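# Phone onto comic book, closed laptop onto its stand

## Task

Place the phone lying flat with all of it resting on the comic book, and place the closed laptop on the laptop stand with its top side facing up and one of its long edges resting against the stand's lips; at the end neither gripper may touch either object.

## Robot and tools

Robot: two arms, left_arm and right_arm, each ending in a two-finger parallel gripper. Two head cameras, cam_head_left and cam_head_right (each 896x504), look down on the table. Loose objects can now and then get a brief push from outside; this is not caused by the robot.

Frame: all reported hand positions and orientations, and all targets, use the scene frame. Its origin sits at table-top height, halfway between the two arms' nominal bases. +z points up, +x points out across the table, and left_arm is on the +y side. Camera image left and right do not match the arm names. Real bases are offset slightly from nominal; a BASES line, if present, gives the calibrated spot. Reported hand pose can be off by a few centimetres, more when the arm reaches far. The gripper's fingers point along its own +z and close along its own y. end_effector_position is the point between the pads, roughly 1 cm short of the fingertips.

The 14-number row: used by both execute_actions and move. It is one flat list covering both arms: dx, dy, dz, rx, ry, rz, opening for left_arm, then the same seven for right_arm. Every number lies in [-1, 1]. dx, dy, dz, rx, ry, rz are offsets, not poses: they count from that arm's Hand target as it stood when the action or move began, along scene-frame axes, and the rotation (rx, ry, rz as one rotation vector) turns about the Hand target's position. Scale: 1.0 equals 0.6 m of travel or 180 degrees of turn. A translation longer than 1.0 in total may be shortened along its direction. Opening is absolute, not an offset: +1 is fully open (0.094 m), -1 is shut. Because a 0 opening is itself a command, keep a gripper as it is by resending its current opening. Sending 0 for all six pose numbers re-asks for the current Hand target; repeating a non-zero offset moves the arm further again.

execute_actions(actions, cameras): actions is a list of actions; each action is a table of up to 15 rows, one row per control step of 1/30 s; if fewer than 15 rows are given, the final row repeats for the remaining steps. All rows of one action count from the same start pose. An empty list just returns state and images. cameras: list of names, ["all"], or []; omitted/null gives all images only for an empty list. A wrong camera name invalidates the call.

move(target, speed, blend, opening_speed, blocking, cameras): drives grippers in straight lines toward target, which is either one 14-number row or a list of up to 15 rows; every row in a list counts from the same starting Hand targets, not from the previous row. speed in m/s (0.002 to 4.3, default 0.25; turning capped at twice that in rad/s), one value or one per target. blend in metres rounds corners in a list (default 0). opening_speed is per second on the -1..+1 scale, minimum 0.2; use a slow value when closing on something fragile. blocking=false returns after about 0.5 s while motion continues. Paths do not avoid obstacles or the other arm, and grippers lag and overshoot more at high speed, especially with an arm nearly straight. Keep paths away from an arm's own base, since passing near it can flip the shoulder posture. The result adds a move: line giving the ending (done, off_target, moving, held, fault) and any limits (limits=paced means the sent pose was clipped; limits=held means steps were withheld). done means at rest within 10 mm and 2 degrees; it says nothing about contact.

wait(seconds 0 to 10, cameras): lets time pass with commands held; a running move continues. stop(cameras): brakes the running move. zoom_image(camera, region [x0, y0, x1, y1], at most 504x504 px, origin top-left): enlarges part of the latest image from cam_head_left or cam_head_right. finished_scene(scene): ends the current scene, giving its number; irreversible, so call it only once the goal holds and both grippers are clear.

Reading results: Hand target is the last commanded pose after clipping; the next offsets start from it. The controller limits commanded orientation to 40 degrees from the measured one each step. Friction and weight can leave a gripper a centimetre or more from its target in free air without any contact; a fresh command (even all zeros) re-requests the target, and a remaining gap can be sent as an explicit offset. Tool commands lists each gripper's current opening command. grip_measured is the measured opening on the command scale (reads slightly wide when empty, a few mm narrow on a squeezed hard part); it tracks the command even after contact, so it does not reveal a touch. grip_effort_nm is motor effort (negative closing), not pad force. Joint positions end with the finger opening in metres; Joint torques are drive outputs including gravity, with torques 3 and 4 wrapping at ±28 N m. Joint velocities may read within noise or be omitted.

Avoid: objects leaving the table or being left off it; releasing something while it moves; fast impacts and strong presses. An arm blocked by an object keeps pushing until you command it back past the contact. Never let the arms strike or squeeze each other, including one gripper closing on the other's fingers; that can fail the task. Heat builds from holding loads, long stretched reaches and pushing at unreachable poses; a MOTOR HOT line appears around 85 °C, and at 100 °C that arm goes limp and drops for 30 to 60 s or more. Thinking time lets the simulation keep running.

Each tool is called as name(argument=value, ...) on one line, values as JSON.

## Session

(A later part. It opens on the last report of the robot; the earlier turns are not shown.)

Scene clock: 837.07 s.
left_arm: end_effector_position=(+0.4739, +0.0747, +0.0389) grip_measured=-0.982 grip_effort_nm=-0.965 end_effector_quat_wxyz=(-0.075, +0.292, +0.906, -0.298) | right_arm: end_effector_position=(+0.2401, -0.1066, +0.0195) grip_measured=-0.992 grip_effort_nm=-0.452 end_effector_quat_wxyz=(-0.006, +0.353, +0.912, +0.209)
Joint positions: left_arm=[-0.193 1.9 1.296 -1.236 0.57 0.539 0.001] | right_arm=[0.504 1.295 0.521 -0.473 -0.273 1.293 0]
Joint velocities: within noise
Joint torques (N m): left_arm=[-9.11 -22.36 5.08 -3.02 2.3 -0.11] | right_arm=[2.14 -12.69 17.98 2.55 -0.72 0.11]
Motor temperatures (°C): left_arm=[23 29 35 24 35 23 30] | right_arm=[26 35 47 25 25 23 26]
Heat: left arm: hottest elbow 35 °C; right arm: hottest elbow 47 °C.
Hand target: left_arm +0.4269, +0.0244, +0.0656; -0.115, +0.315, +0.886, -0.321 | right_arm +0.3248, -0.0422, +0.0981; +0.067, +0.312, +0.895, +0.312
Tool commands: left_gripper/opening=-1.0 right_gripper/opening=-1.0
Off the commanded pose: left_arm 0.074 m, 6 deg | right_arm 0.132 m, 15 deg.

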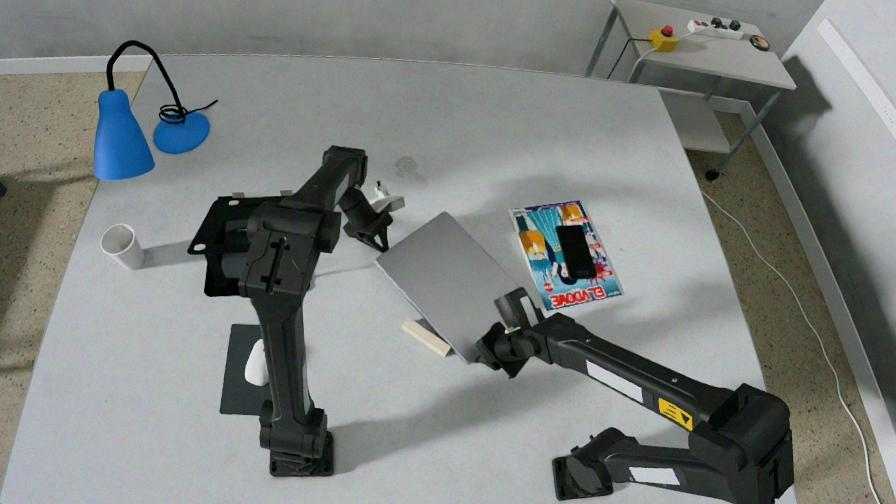

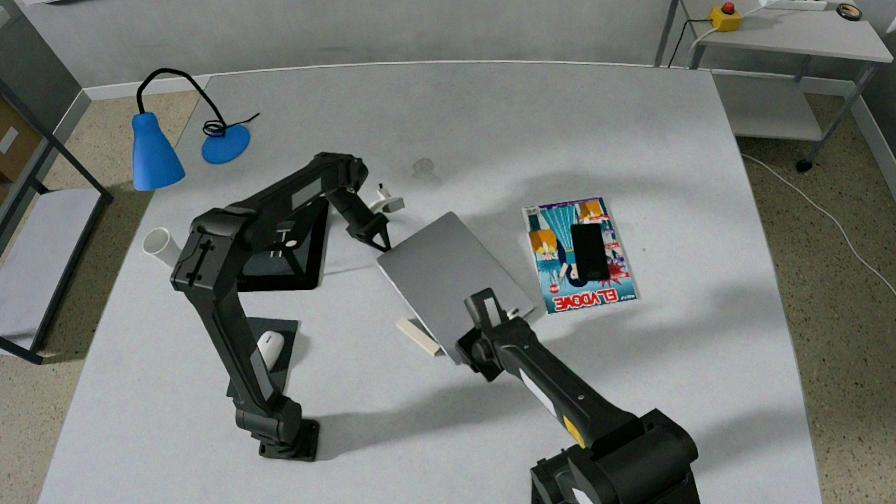

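move(target=[[0,0,-0.08,0,0,0,-1,0,0,-0.13,0,0,0,-1],[0.07,0.085,-0.08,0,0,0,-1,-0.12,-0.1,-0.13,0,0,0,-1],[0.12,0.15,-0.06,0,0,0,-1,-0.17,-0.16,-0.11,0,0,0,-1]], speed=0.06, cameras=["all"])

Scene clock: 852.73 s.
left_arm: end_effector_position=(+0.4787, +0.1113, +0.0225) grip_measured=-0.982 grip_effort_nm=-0.950 end_effector_quat_wxyz=(-0.130, +0.310, +0.884, -0.324) | right_arm: end_effector_position=(+0.2264, -0.1325, +0.0338) grip_measured=-0.992 grip_effort_nm=-0.452 end_effector_quat_wxyz=(+0.067, +0.309, +0.895, +0.314)
Joint positions: left_arm=[-0.117 2.022 1.397 -1.417 0.557 0.724 0.001] | right_arm=[0.406 1.082 0.32 -0.25 -0.36 1.181 0]
Joint torques (N m): left_arm=[-1.49 -18.55 12.68 -0.81 0.23 0.12] | right_arm=[-0.44 -6.71 5.93 0.55 -0.18 0.07]
Heat: left arm: hottest wrist yaw 36 °C; right arm: hottest elbow 50 °C.
Hand target: left_arm +0.4989, +0.1143, +0.0296; -0.115, +0.315, +0.886, -0.321 | right_arm +0.2227, -0.1382, +0.0320; +0.067, +0.312, +0.895, +0.312
Off the commanded pose: left_arm 0.022 m, 2 deg | right_arm 0.007 m, 0 deg.
move: off_target (left_arm)

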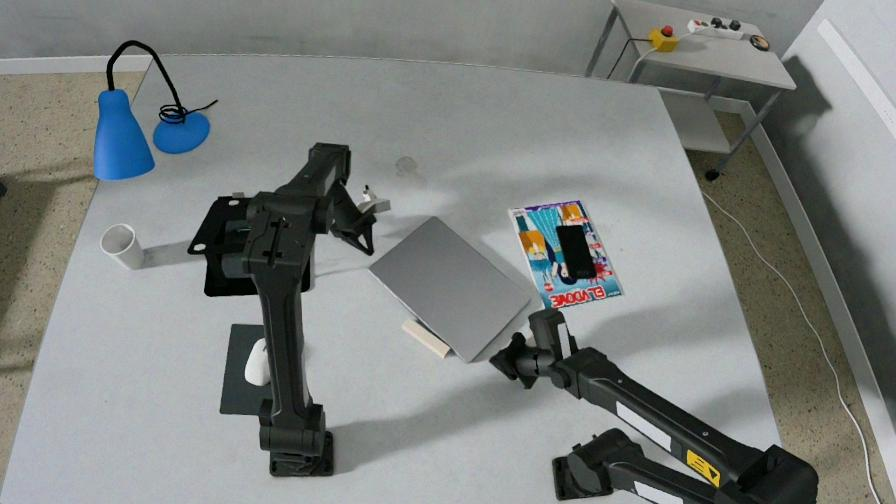

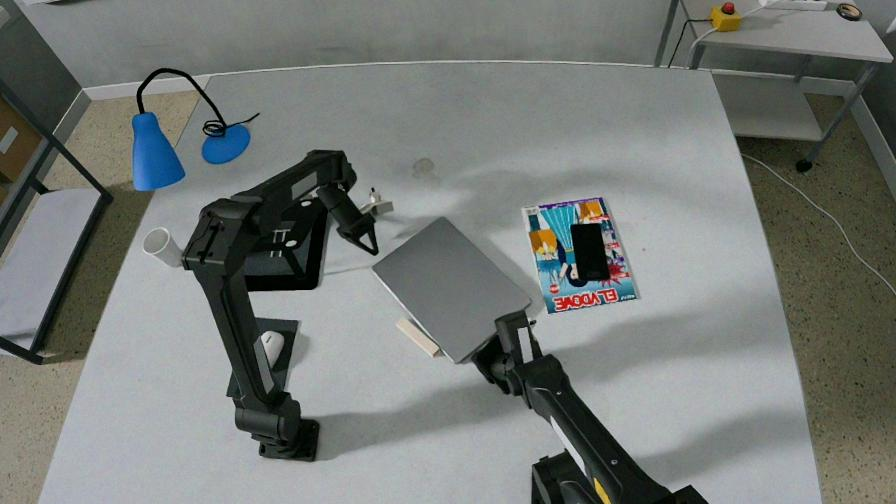

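zoom_image(camera="cam_head_left", region=[350, 200, 560, 380])

zoom_image(camera="cam_head_right", region=[350, 200, 560, 380])

Scaled by 2.400.

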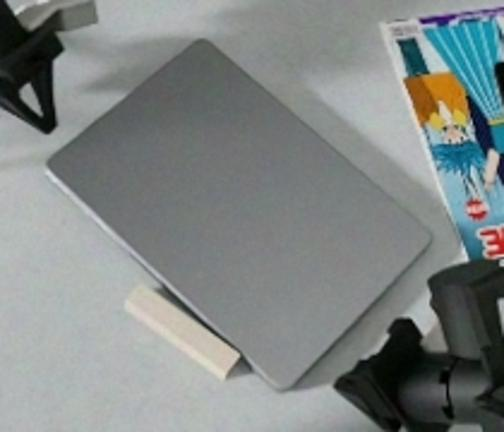

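Scaled by 2.400.

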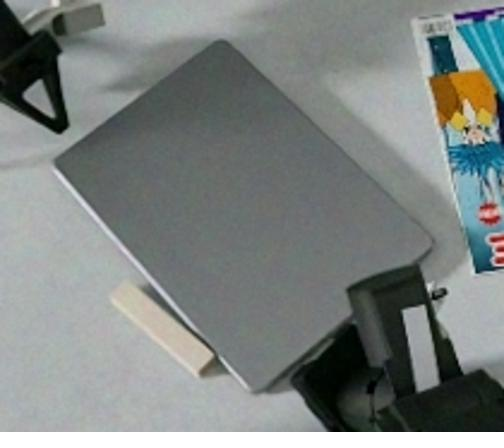

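move(target=[[0.0,0.05,0.1,0,0,0,-1,-0.02,0.0,0.1,0,0,0,-1],[0,0.1,0.15,0,0,0,-1,-0.045,0.15,0.08,-0.206,0.044,0.206,-1],[0,0.1,0.15,0,0,0,-1,-0.045,0.15,-0.02,-0.206,0.044,0.206,-1]], speed=0.15, cameras=["all"])

Scene clock: 874.77 s.
left_arm: end_effector_position=(+0.4782, +0.1671, +0.0922) grip_measured=-0.982 grip_effort_nm=-0.945 end_effector_quat_wxyz=(-0.148, +0.305, +0.880, -0.332) | right_arm: end_effector_position=(+0.2012, -0.0475, +0.0299) grip_measured=-0.992 grip_effort_nm=-0.452 end_effector_quat_wxyz=(+0.006, +0.009, +1.000, +0.007)
Joint positions: left_arm=[-0.01 1.957 1.482 -1.665 0.506 0.837 0.001] | right_arm=[0.845 1.456 0.781 -0.877 -0.001 0.869 0]
Joint torques (N m): left_arm=[-0.73 -21.25 13.55 -1.22 0.21 0.16] | right_arm=[1.32 -10.11 5.67 0.53 0.15 0.09]
Heat: left arm: hottest elbow 37 °C; right arm: hottest elbow 46 °C.
Hand target: left_arm +0.4989, +0.1744, +0.1196; -0.115, +0.315, +0.886, -0.321 | right_arm +0.1957, -0.0484, +0.0199; +0.000, +0.000, +1.000, -0.001
Off the commanded pose: left_arm 0.035 m, 4 deg | right_arm 0.011 m, 2 deg.
joint sent to its limit (left arm) — joint 4 (wrist pitch), lower limit. The joint targets still meet the commanded pose.
move: off_target (left_arm, right_arm)

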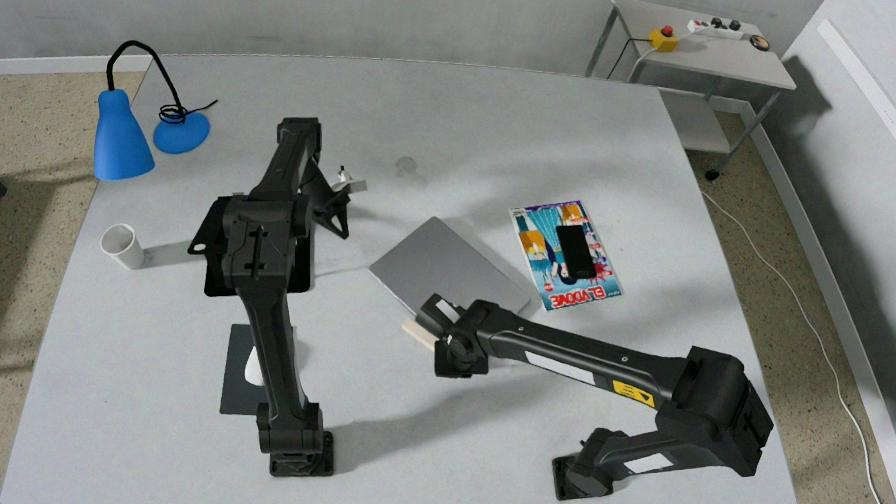

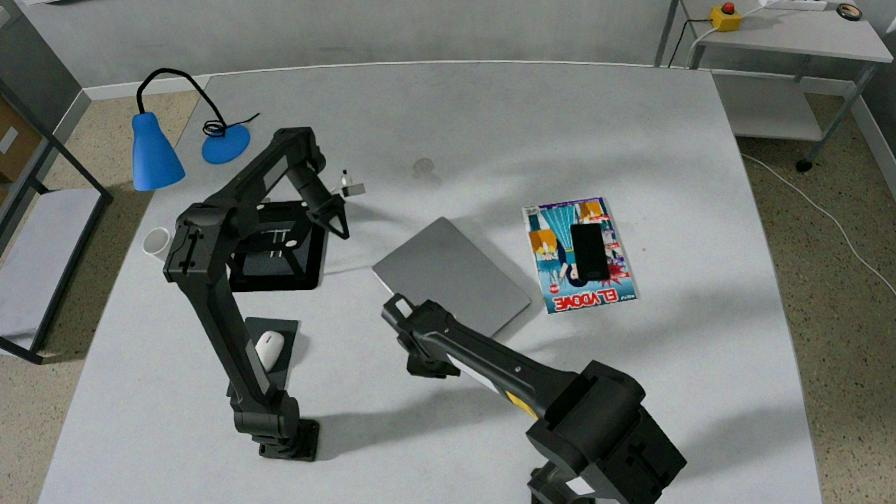

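zoom_image(camera="cam_head_left", region=[380, 270, 520, 390])

zoom_image(camera="cam_head_right", region=[360, 270, 500, 390])

Scaled by 3.600.

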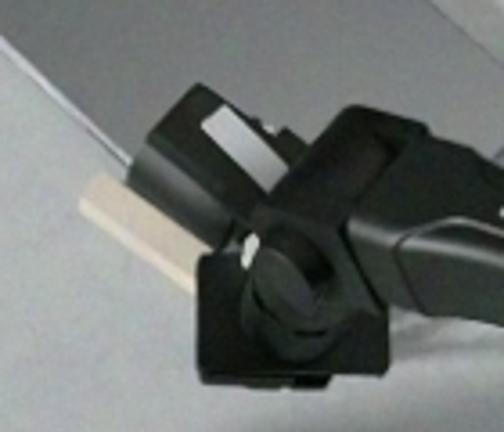

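Scaled by 3.600.

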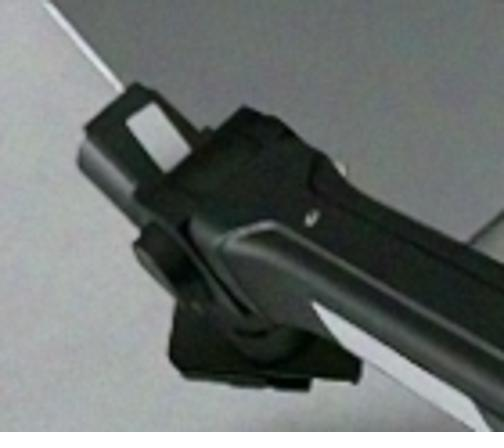

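move(target=[[0,0,0,0,0,0,-1,0.0,0.0,-0.02,0,0,0,-1],[0,0,0,0,0,0,-1,0.16,0.2,-0.02,0,0,0,-1]], speed=0.06, cameras=["all"])

zoom_image(camera="cam_head_left", region=[340, 200, 520, 390])

Scene clock: 884.27 s.
left_arm: end_effector_position=(+0.4782, +0.1671, +0.0923) grip_measured=-0.982 grip_effort_nm=-0.945 end_effector_quat_wxyz=(-0.148, +0.305, +0.880, -0.332) | right_arm: end_effector_position=(+0.2855, +0.0556, +0.0127) grip_measured=-0.992 grip_effort_nm=-0.447 end_effector_quat_wxyz=(+0.000, +0.004, +1.000, +0.000)
Joint positions: left_arm=[-0.01 1.956 1.482 -1.665 0.506 0.837 0.001] | right_arm=[0.855 1.799 1.167 -0.94 0 0.869 0]
Joint torques (N m): left_arm=[-0.26 -21.66 13.42 -1.07 0.18 0.14] | right_arm=[1.26 -15.79 10.13 -0.27 0.11 0.19]
Heat: left arm: hottest elbow 38 °C; right arm: hottest elbow 44 °C.
Hand target: left_arm +0.4990, +0.1744, +0.1196; -0.115, +0.315, +0.886, -0.321 | right_arm +0.2917, +0.0719, +0.0082; +0.000, +0.000, +1.000, -0.001
Off the commanded pose: left_arm 0.035 m, 4 deg | right_arm 0.018 m, 0 deg.
joint sent to its limit (left arm) — joint 4 (wrist pitch), lower limit. The joint targets still meet the commanded pose.
move: off_target (left_arm, right_arm)

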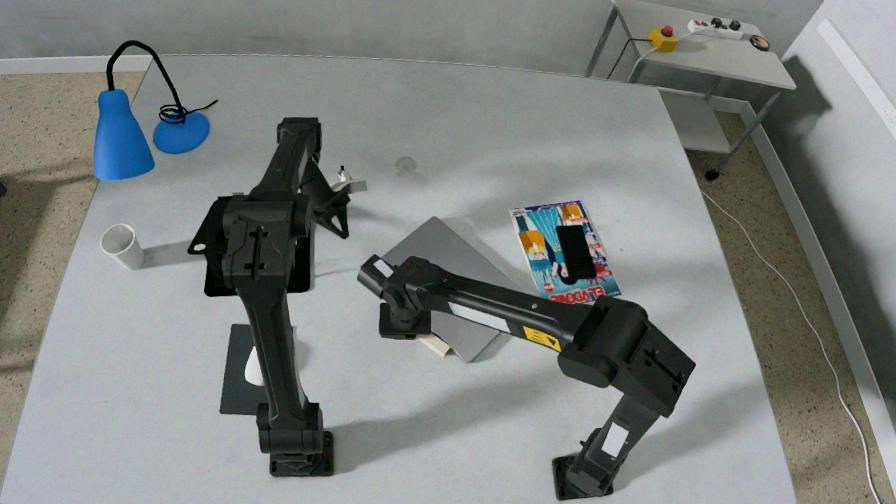

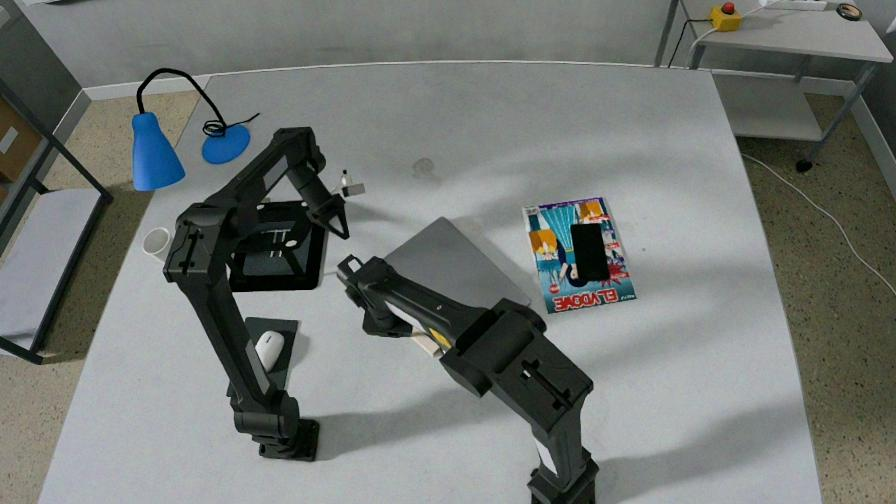

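Scaled by 2.653.

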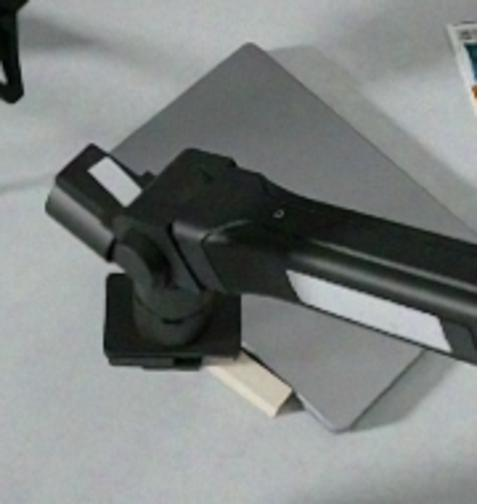

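move(target=[[0,0,0,0,0,0,-1,0.0,0.0,0.2,0,0,0,-1],[0,0,0,0,0,0,-1,-0.1,-0.5,0.2,0,0,0,-1]], speed=0.2, cameras=["all"])

zoom_image(camera="cam_head_left", region=[340, 200, 550, 380])

Scene clock: 891.80 s.
left_arm: end_effector_position=(+0.4782, +0.1672, +0.0931) grip_measured=-0.982 grip_effort_nm=-0.950 end_effector_quat_wxyz=(-0.147, +0.306, +0.881, -0.331) | right_arm: end_effector_position=(+0.2377, -0.2227, +0.1297) grip_measured=-0.992 grip_effort_nm=-0.452 end_effector_quat_wxyz=(+0.006, -0.003, +1.000, +0.000)
Joint positions: left_arm=[-0.01 1.955 1.482 -1.665 0.506 0.837 0.001] | right_arm=[0.313 1.117 0.783 -1.227 0.004 0.313 0]
Joint torques (N m): left_arm=[-0.44 -21.77 13.79 -1.22 0.15 0.13] | right_arm=[-0.44 -8.64 6.89 -0.2 -0.02 0.09]
Motor temperatures (°C): left_arm=[23 29 39 24 30 23 30] | right_arm=[26 34 44 25 24 23 26]
Heat: left arm: hottest elbow 39 °C; right arm: hottest elbow 44 °C.
Hand target: left_arm +0.4990, +0.1744, +0.1197; -0.115, +0.315, +0.886, -0.321 | right_arm +0.2317, -0.2282, +0.1281; +0.000, +0.000, +1.000, -0.001
Off the commanded pose: left_arm 0.034 m, 4 deg | right_arm 0.008 m, 1 deg.
joint sent to its limit (left arm) — joint 4 (wrist pitch), lower limit. The joint targets still meet the commanded pose.
move: off_target (left_arm)

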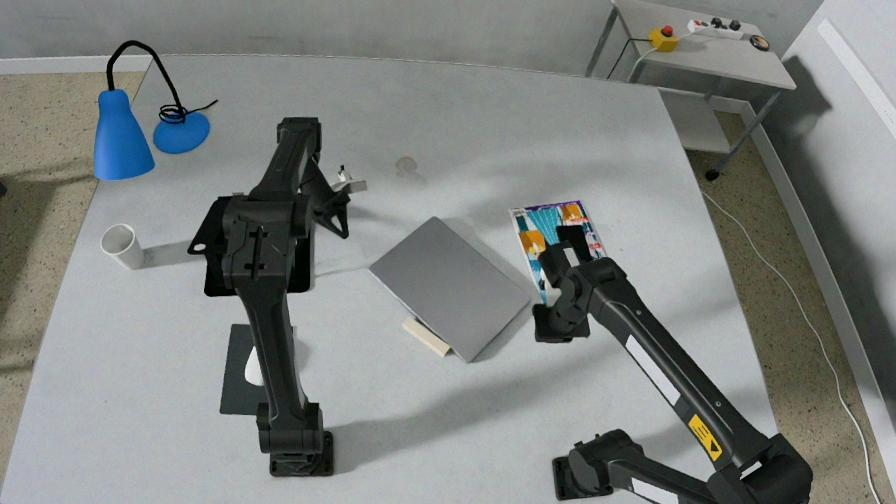

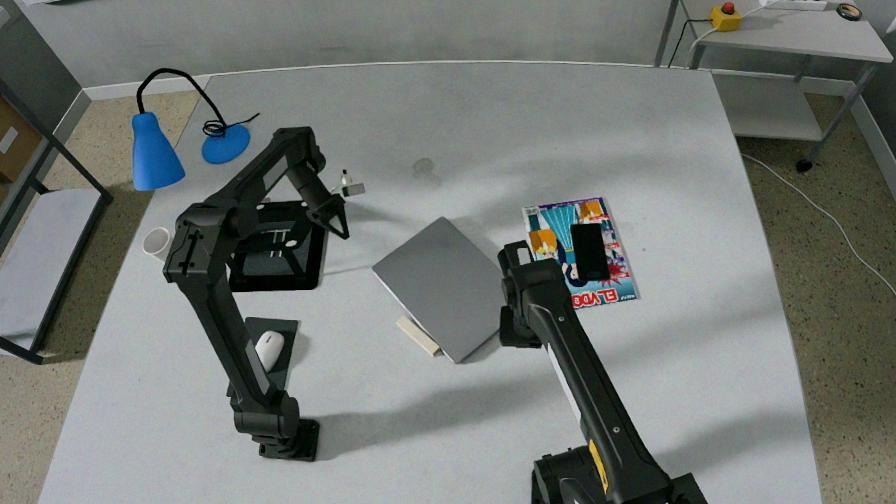

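Scaled by 2.400.

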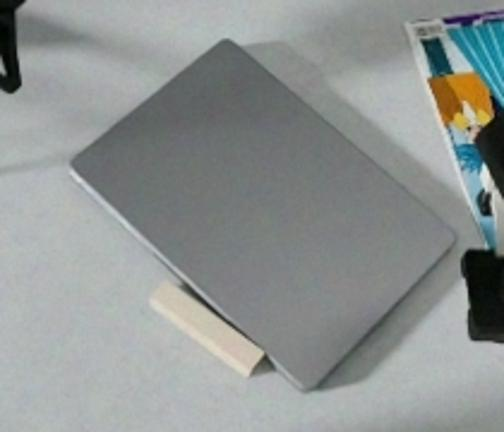

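move(target=[[-0.382,-0.3,0.05,0.25,-0.048,-0.079,-1,-0.1,-0.1,0.05,0,0,0,-1],[-0.382,-0.3,-0.09,0.25,-0.048,-0.079,-1,-0.1,-0.1,0.05,0,0,0,-1]], speed=0.15, cameras=["all"])

zoom_image(camera="cam_head_left", region=[340, 230, 550, 410])

zoom_image(camera="cam_head_right", region=[340, 230, 550, 410])

Scene clock: 911.83 s.
left_arm: end_effector_position=(+0.2719, -0.0041, +0.0694) grip_measured=-0.982 grip_effort_nm=-0.950 end_effector_quat_wxyz=(-0.201, +0.374, +0.902, +0.078) | right_arm: end_effector_position=(+0.1784, -0.2849, +0.1613) grip_measured=-0.992 grip_effort_nm=-0.452 end_effector_quat_wxyz=(+0.006, -0.003, +1.000, -0.001)
Joint positions: left_arm=[-0.819 1.673 1.097 -1.429 0.011 -0.002 0.001] | right_arm=[0.117 0.865 0.719 -1.412 0.003 0.117 0]
Joint torques (N m): left_arm=[-1.9 -14.39 7.25 -0.17 -0.09 -0.01] | right_arm=[-0.44 -5.07 7.27 -0.16 -0.02 0.09]
Heat: left arm: hottest elbow 39 °C; right arm: hottest elbow 42 °C.
Hand target: left_arm +0.2697, -0.0055, +0.0657; -0.199, +0.374, +0.902, +0.081 | right_arm +0.1717, -0.2882, +0.1582; +0.000, +0.000, +1.000, -0.001
Off the commanded pose: left_arm 0.004 m, 0 deg | right_arm 0.008 m, 1 deg.
move: done

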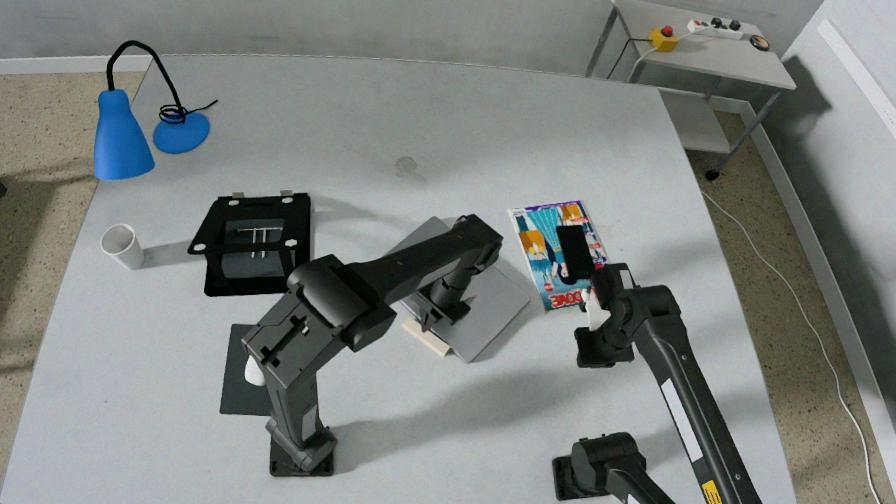

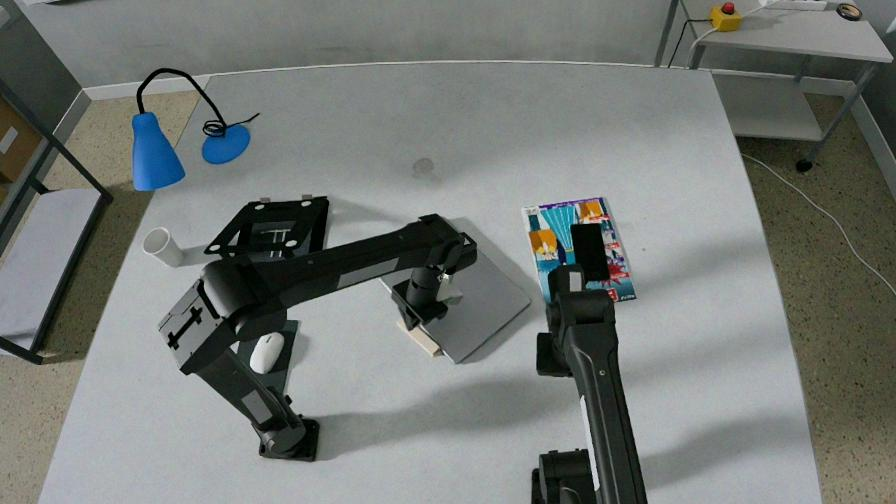

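Scaled by 2.400.

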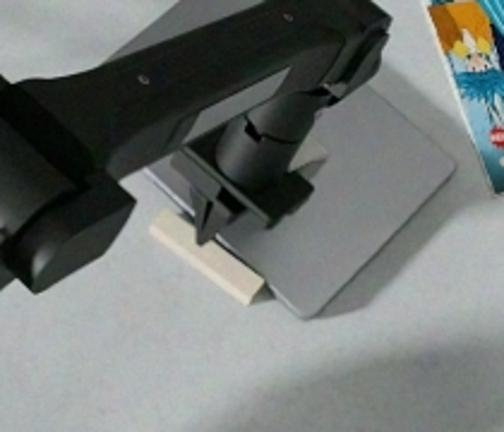

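Scaled by 2.400.

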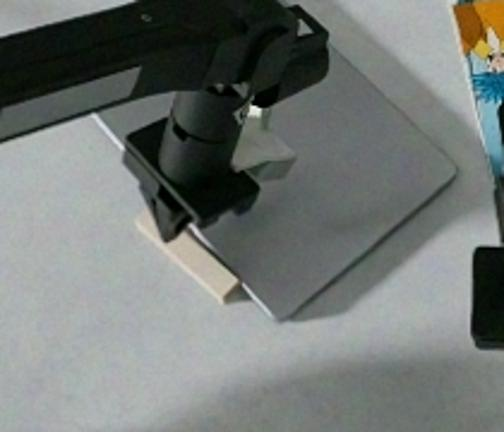

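move(target=[[0,0,-0.09,0,0,0,-1,0,0,0,0,0,0,-1],[0.0,0.0,-0.13,0,0,0,-1,0,0,0,0,0,0,-1]], speed=0.05, cameras=["all"])

zoom_image(camera="cam_head_left", region=[340, 230, 550, 410])

zoom_image(camera="cam_head_right", region=[340, 230, 550, 410])

Scene clock: 917.50 s.
left_arm: end_effector_position=(+0.2740, -0.0063, +0.0288) grip_measured=-0.982 grip_effort_nm=-0.945 end_effector_quat_wxyz=(-0.193, +0.375, +0.904, +0.075) | right_arm: end_effector_position=(+0.1785, -0.2849, +0.1613) grip_measured=-0.992 grip_effort_nm=-0.457 end_effector_quat_wxyz=(+0.006, -0.003, +1.000, -0.001)
Joint positions: left_arm=[-0.819 1.733 1.055 -1.309 0.011 -0.002 0.001] | right_arm=[0.117 0.865 0.719 -1.412 0.003 0.117 0]
Joint torques (N m): left_arm=[-2.61 -9.76 4.12 2.69 -0.18 -0.09] | right_arm=[-0.32 -5.07 7.3 -0.16 -0.02 0.09]
Heat: left arm: hottest elbow 38 °C; right arm: hottest elbow 41 °C.
Hand target: left_arm +0.2698, -0.0056, -0.0123; -0.199, +0.374, +0.902, +0.081 | right_arm +0.1717, -0.2882, +0.1582; +0.000, +0.000, +1.000, -0.001
Off the commanded pose: left_arm 0.041 m, 1 deg | right_arm 0.008 m, 1 deg.
move: off_target (left_arm)

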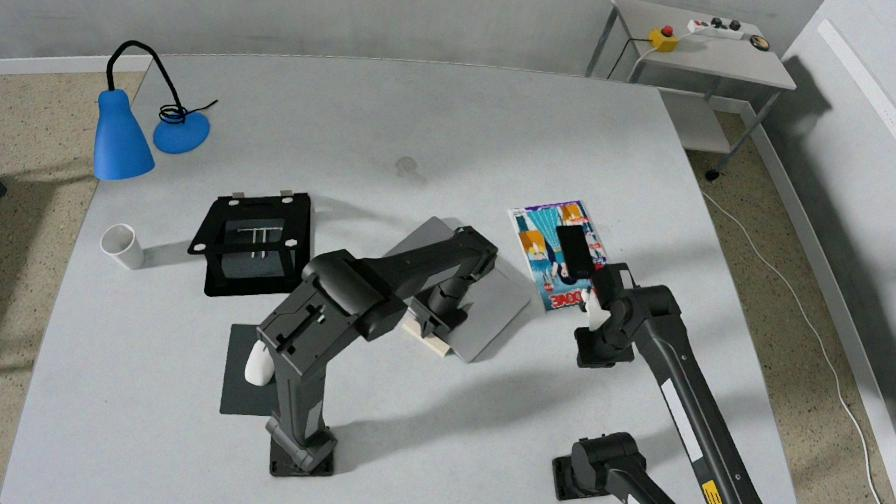

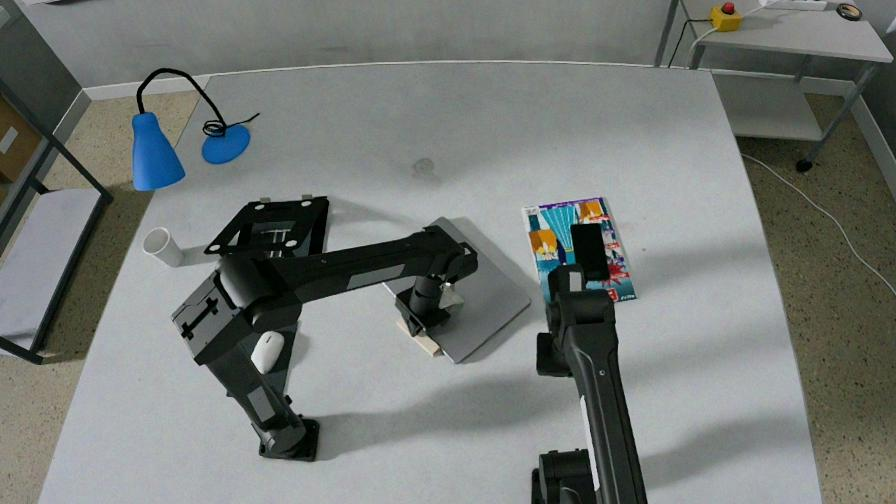

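Scaled by 2.400.

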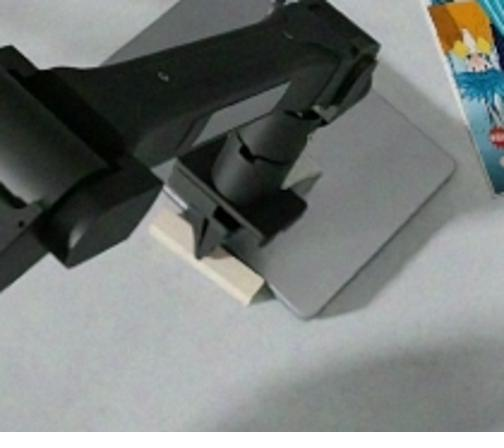

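Scaled by 2.400.

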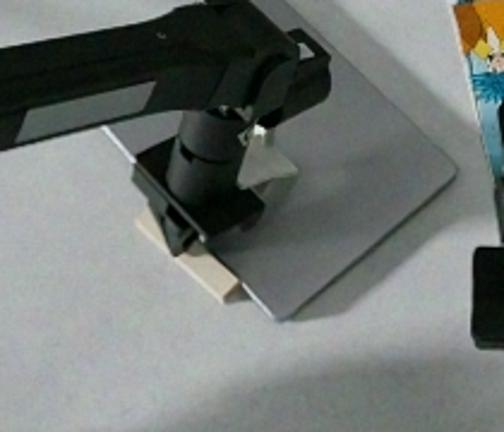

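move(target=[[-0.07,0.045,-0.02,0,0,0,-1,0,0,0,0,0,0,-1],[-0.02,0.15,-0.02,0,0,0,-1,0,0,0,0,0,0,-1]], speed=0.06, cameras=["all"])

zoom_image(camera="cam_head_left", region=[340, 230, 550, 410])

zoom_image(camera="cam_head_right", region=[340, 230, 550, 410])

Scene clock: 923.00 s.
left_arm: end_effector_position=(+0.2710, +0.0340, +0.0265) grip_measured=-0.982 grip_effort_nm=-0.945 end_effector_quat_wxyz=(-0.134, +0.401, +0.905, +0.042) | right_arm: end_effector_position=(+0.1785, -0.2849, +0.1613) grip_measured=-0.992 grip_effort_nm=-0.452 end_effector_quat_wxyz=(+0.006, -0.003, +1.000, -0.001)
Joint positions: left_arm=[-0.744 1.583 0.884 -1.154 -0.002 0.119 0.001] | right_arm=[0.117 0.865 0.719 -1.412 0.003 0.117 0]
Joint torques (N m): left_arm=[2.26 -5.25 0.32 0.5 -1.76 0.06] | right_arm=[-0.32 -5.07 7.28 -0.14 -0.02 0.09]
Heat: left arm: hottest elbow 37 °C; right arm: hottest elbow 41 °C.
Hand target: left_arm +0.2578, +0.0844, -0.0242; -0.199, +0.374, +0.902, +0.081 | right_arm +0.1717, -0.2882, +0.1582; +0.000, +0.000, +1.000, -0.001
Off the commanded pose: left_arm 0.073 m, 9 deg | right_arm 0.008 m, 1 deg.
move: off_target (left_arm)

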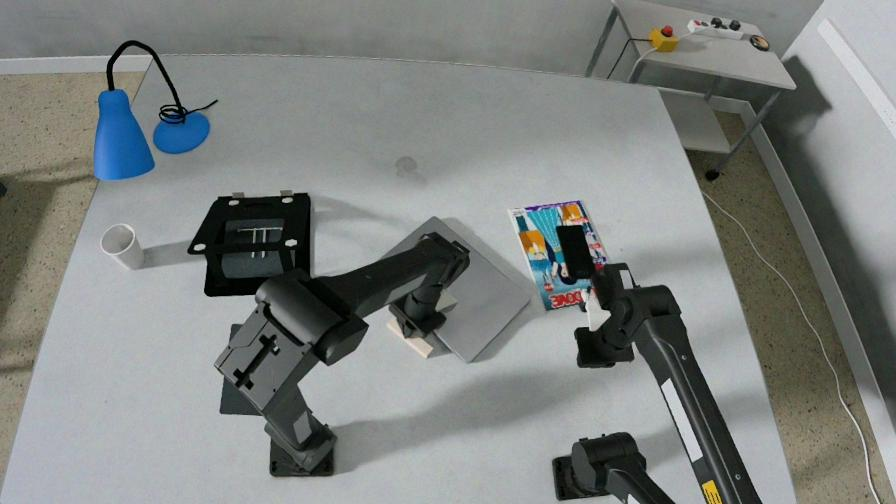

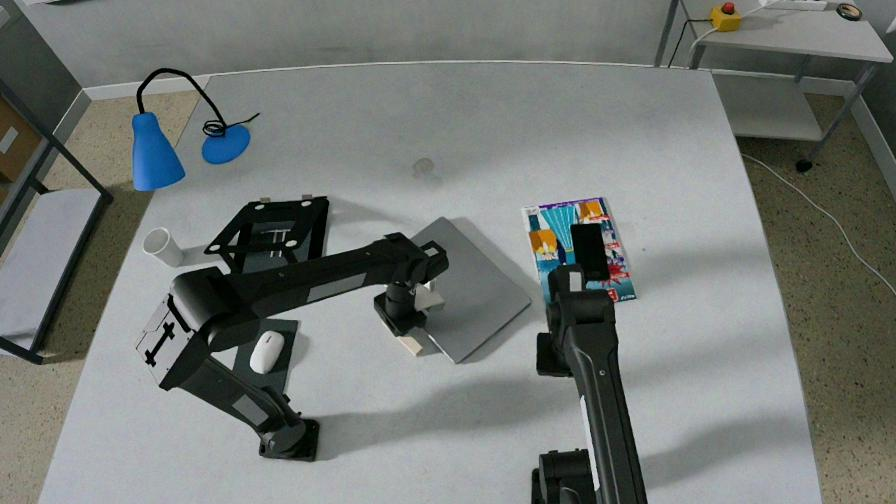

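Scaled by 2.400.

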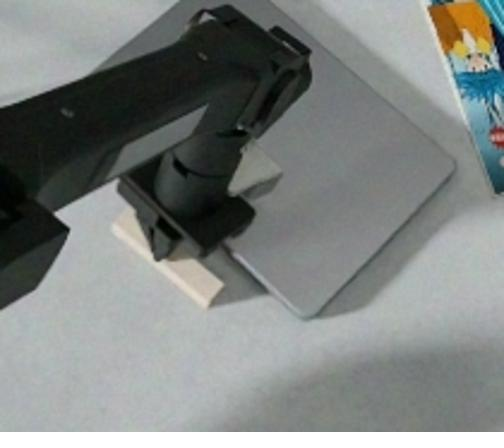

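Scaled by 2.400.

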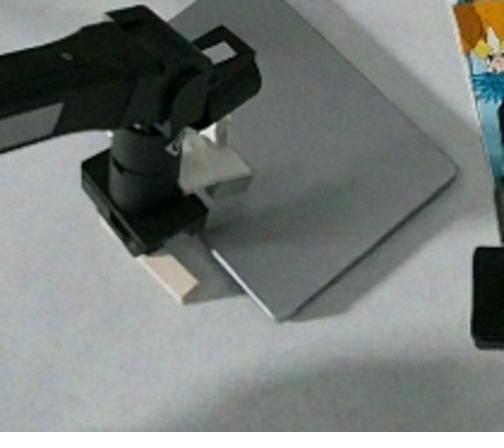

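Excellent; the drag works. Continue toward the D side.

move(target=[[0.07,0.13,-0.0,0,0,0,-1,0,0,0,0,0,0,-1]], speed=0.06, cameras=["all"])

zoom_image(camera="cam_head_left", region=[300, 200, 550, 410])

Scene clock: 929.80 s.
left_arm: end_effector_position=(+0.3075, +0.1289, +0.0280) grip_measured=-0.982 grip_effort_nm=-0.940 end_effector_quat_wxyz=(-0.154, +0.398, +0.902, +0.066) | right_arm: end_effector_position=(+0.1785, -0.2849, +0.1613) grip_measured=-0.992 grip_effort_nm=-0.447 end_effector_quat_wxyz=(+0.006, -0.003, +1.000, -0.001)
Joint positions: left_arm=[-0.485 1.56 0.848 -1.175 -0.118 0.356 0.001] | right_arm=[0.117 0.865 0.719 -1.412 0.003 0.117 0]
Joint torques (N m): left_arm=[2.84 -4.31 1.94 2.17 -1.45 0.04] | right_arm=[-0.44 -5.01 7.27 -0.18 -0.02 0.09]
Heat: left arm: hottest elbow 36 °C; right arm: hottest elbow 40 °C.
Hand target: left_arm +0.2997, +0.1625, -0.0243; -0.199, +0.374, +0.902, +0.081 | right_arm +0.1717, -0.2882, +0.1582; +0.000, +0.000, +1.000, -0.001
Off the commanded pose: left_arm 0.062 m, 6 deg | right_arm 0.008 m, 1 deg.
move: off_target (left_arm)

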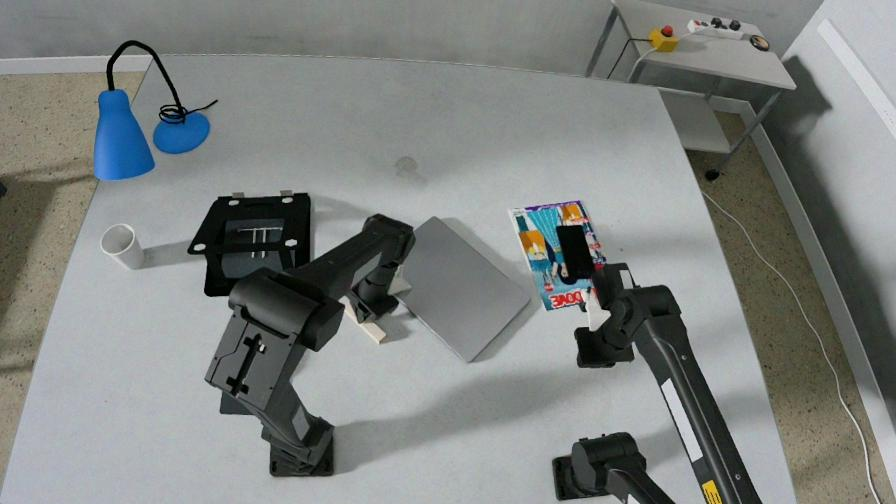

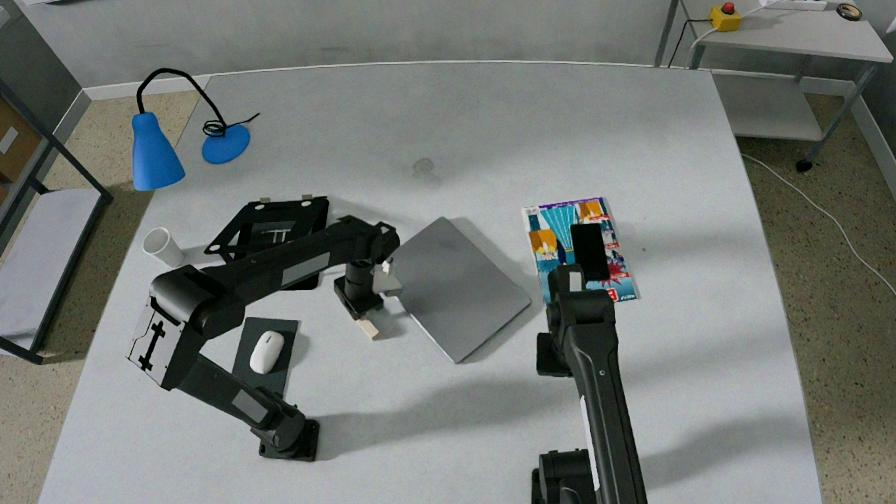

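Scaled by 2.016.

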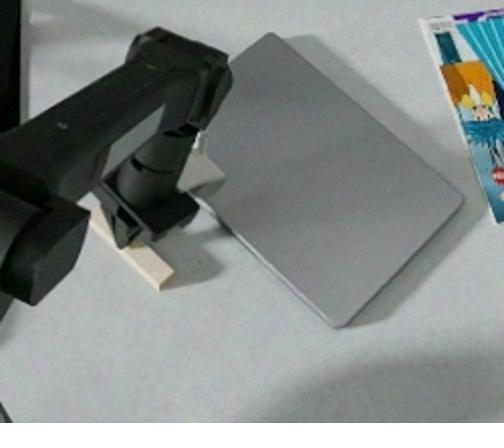

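move(target=[[0.12,-0.13,0,0,0,0,-1,0,0,0,0,0,0,-1]], speed=0.06, cameras=["all"])

zoom_image(camera="cam_head_left", region=[300, 200, 550, 410])

Scene clock: 943.20 s.
left_arm: end_effector_position=(+0.3114, +0.1234, +0.0280) grip_measured=-0.982 grip_effort_nm=-0.940 end_effector_quat_wxyz=(-0.269, +0.370, +0.885, +0.085) | right_arm: end_effector_position=(+0.1785, -0.2849, +0.1613) grip_measured=-0.992 grip_effort_nm=-0.447 end_effector_quat_wxyz=(+0.006, -0.003, +1.000, -0.001)
Joint positions: left_arm=[-0.499 1.739 0.999 -1.392 -0.125 0.285 0.001] | right_arm=[0.117 0.865 0.719 -1.412 0.003 0.117 0]
Joint torques (N m): left_arm=[-3.43 -5.42 14.58 5.67 0.14 -0.13] | right_arm=[-0.44 -5.13 7.25 -0.16 -0.03 0.09]
Motor temperatures (°C): left_arm=[23 28 35 24 32 23 30] | right_arm=[26 34 39 25 24 23 26]
Heat: left arm: hottest elbow 35 °C; right arm: hottest elbow 39 °C.
Hand target: left_arm +0.3717, +0.0843, -0.0242; -0.199, +0.375, +0.902, +0.081 | right_arm +0.1717, -0.2882, +0.1582; +0.000, +0.000, +1.000, -0.001
Off the commanded pose: left_arm 0.089 m, 8 deg | right_arm 0.008 m, 1 deg.
move: off_target (left_arm)

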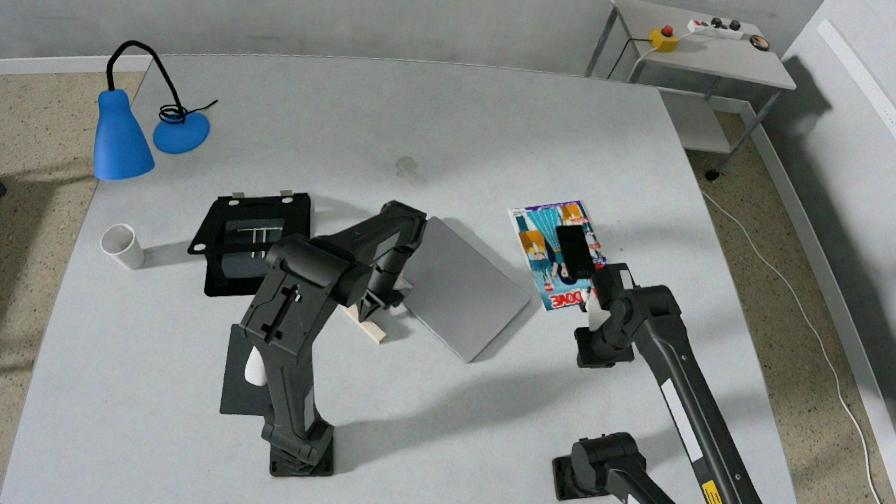

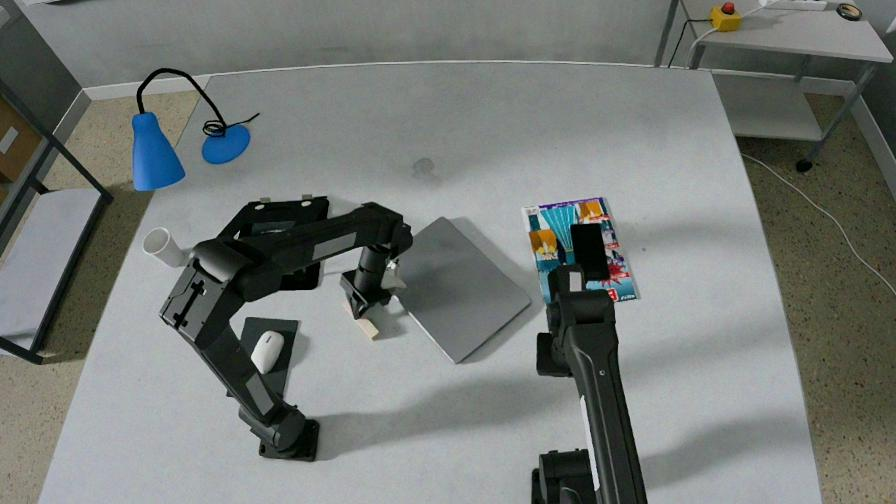

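Scaled by 2.016.

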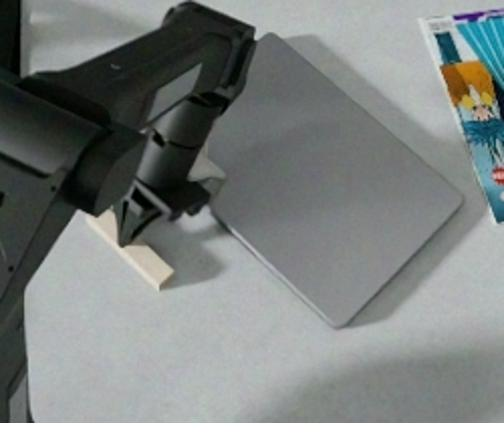

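move(target=[[-0.09,0.05,0.13,0,0,0,-1,0,0,0,0,0,0,-1],[-0.175,0.125,0.13,0,0,0,-1,0,0,0,0,0,0,-1]], speed=0.08)

move(target=[[0,0,-0.05,0,0,0,-1,0,0,0,0,0,0,-1]], speed=0.08, cameras=["all"])

zoom_image(camera="cam_head_left", region=[300, 200, 550, 410])

Scene clock: 949.57 s.
left_arm: end_effector_position=(+0.2660, +0.1550, +0.0523) grip_measured=-0.982 grip_effort_nm=-0.940 end_effector_quat_wxyz=(-0.208, +0.376, +0.899, +0.083) | right_arm: end_effector_position=(+0.1785, -0.2849, +0.1613) grip_measured=-0.992 grip_effort_nm=-0.447 end_effector_quat_wxyz=(+0.006, -0.003, +1.000, -0.001)
Joint positions: left_arm=[-0.479 1.478 0.8 -1.322 -0.139 0.312 0.001] | right_arm=[0.117 0.865 0.719 -1.412 0.003 0.117 0]
Joint torques (N m): left_arm=[-0.21 -12.04 6.37 -0.17 -0.19 0.09] | right_arm=[-0.44 -5.07 7.27 -0.17 -0.02 0.09]
Heat: left arm: hottest elbow 36 °C; right arm: hottest elbow 39 °C.
Hand target: left_arm +0.2667, +0.1593, +0.0538; -0.199, +0.374, +0.902, +0.081 | right_arm +0.1717, -0.2882, +0.1582; +0.000, +0.000, +1.000, -0.001
Off the commanded pose: left_arm 0.005 m, 1 deg | right_arm 0.008 m, 1 deg.
move: done

Scene clock: 950.60 s.
left_arm: end_effector_position=(+0.2674, +0.1543, +0.0283) grip_measured=-0.982 grip_effort_nm=-0.940 end_effector_quat_wxyz=(-0.195, +0.377, +0.902, +0.082) | right_arm: end_effector_position=(+0.1785, -0.2849, +0.1613) grip_measured=-0.992 grip_effort_nm=-0.457 end_effector_quat_wxyz=(+0.006, -0.003, +1.000, -0.001)
Joint positions: left_arm=[-0.479 1.513 0.765 -1.227 -0.139 0.313 0.001] | right_arm=[0.117 0.865 0.719 -1.412 0.003 0.117 0]
Joint torques (N m): left_arm=[-0.62 -9.52 6.27 -0.02 -0.14 0.1] | right_arm=[-0.5 -5.07 7.28 -0.16 -0.02 0.09]
Heat: left arm: hottest elbow 36 °C; right arm: hottest elbow 39 °C.
Hand target: left_arm +0.2666, +0.1594, +0.0237; -0.199, +0.374, +0.902, +0.081 | right_arm +0.1717, -0.2882, +0.1582; +0.000, +0.000, +1.000, -0.001
Off the commanded pose: left_arm 0.007 m, 1 deg | right_arm 0.008 m, 1 deg.
move: done

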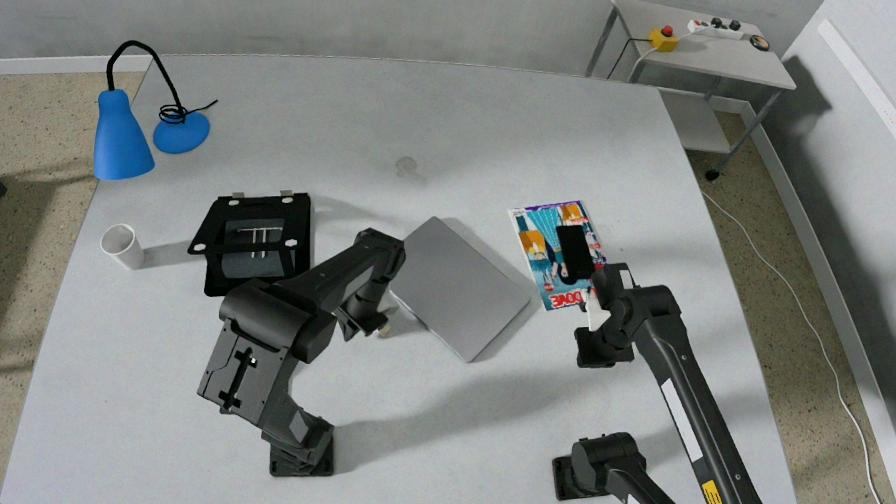

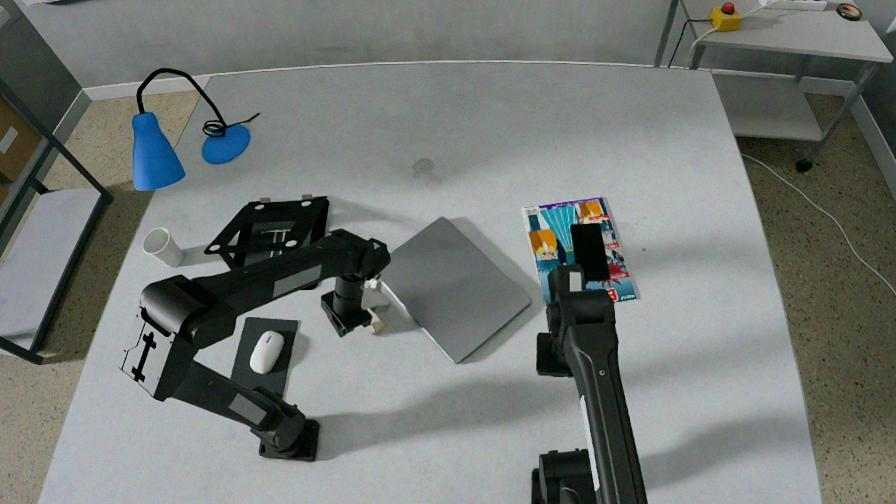

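Scaled by 2.016.

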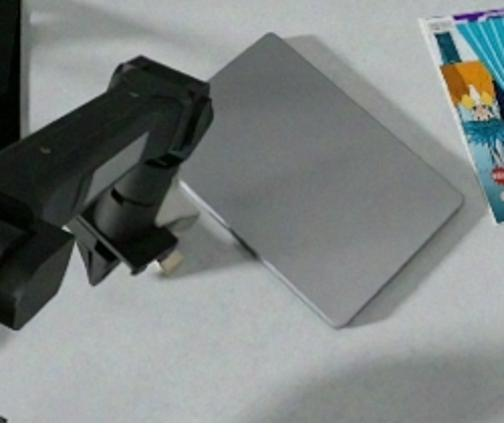

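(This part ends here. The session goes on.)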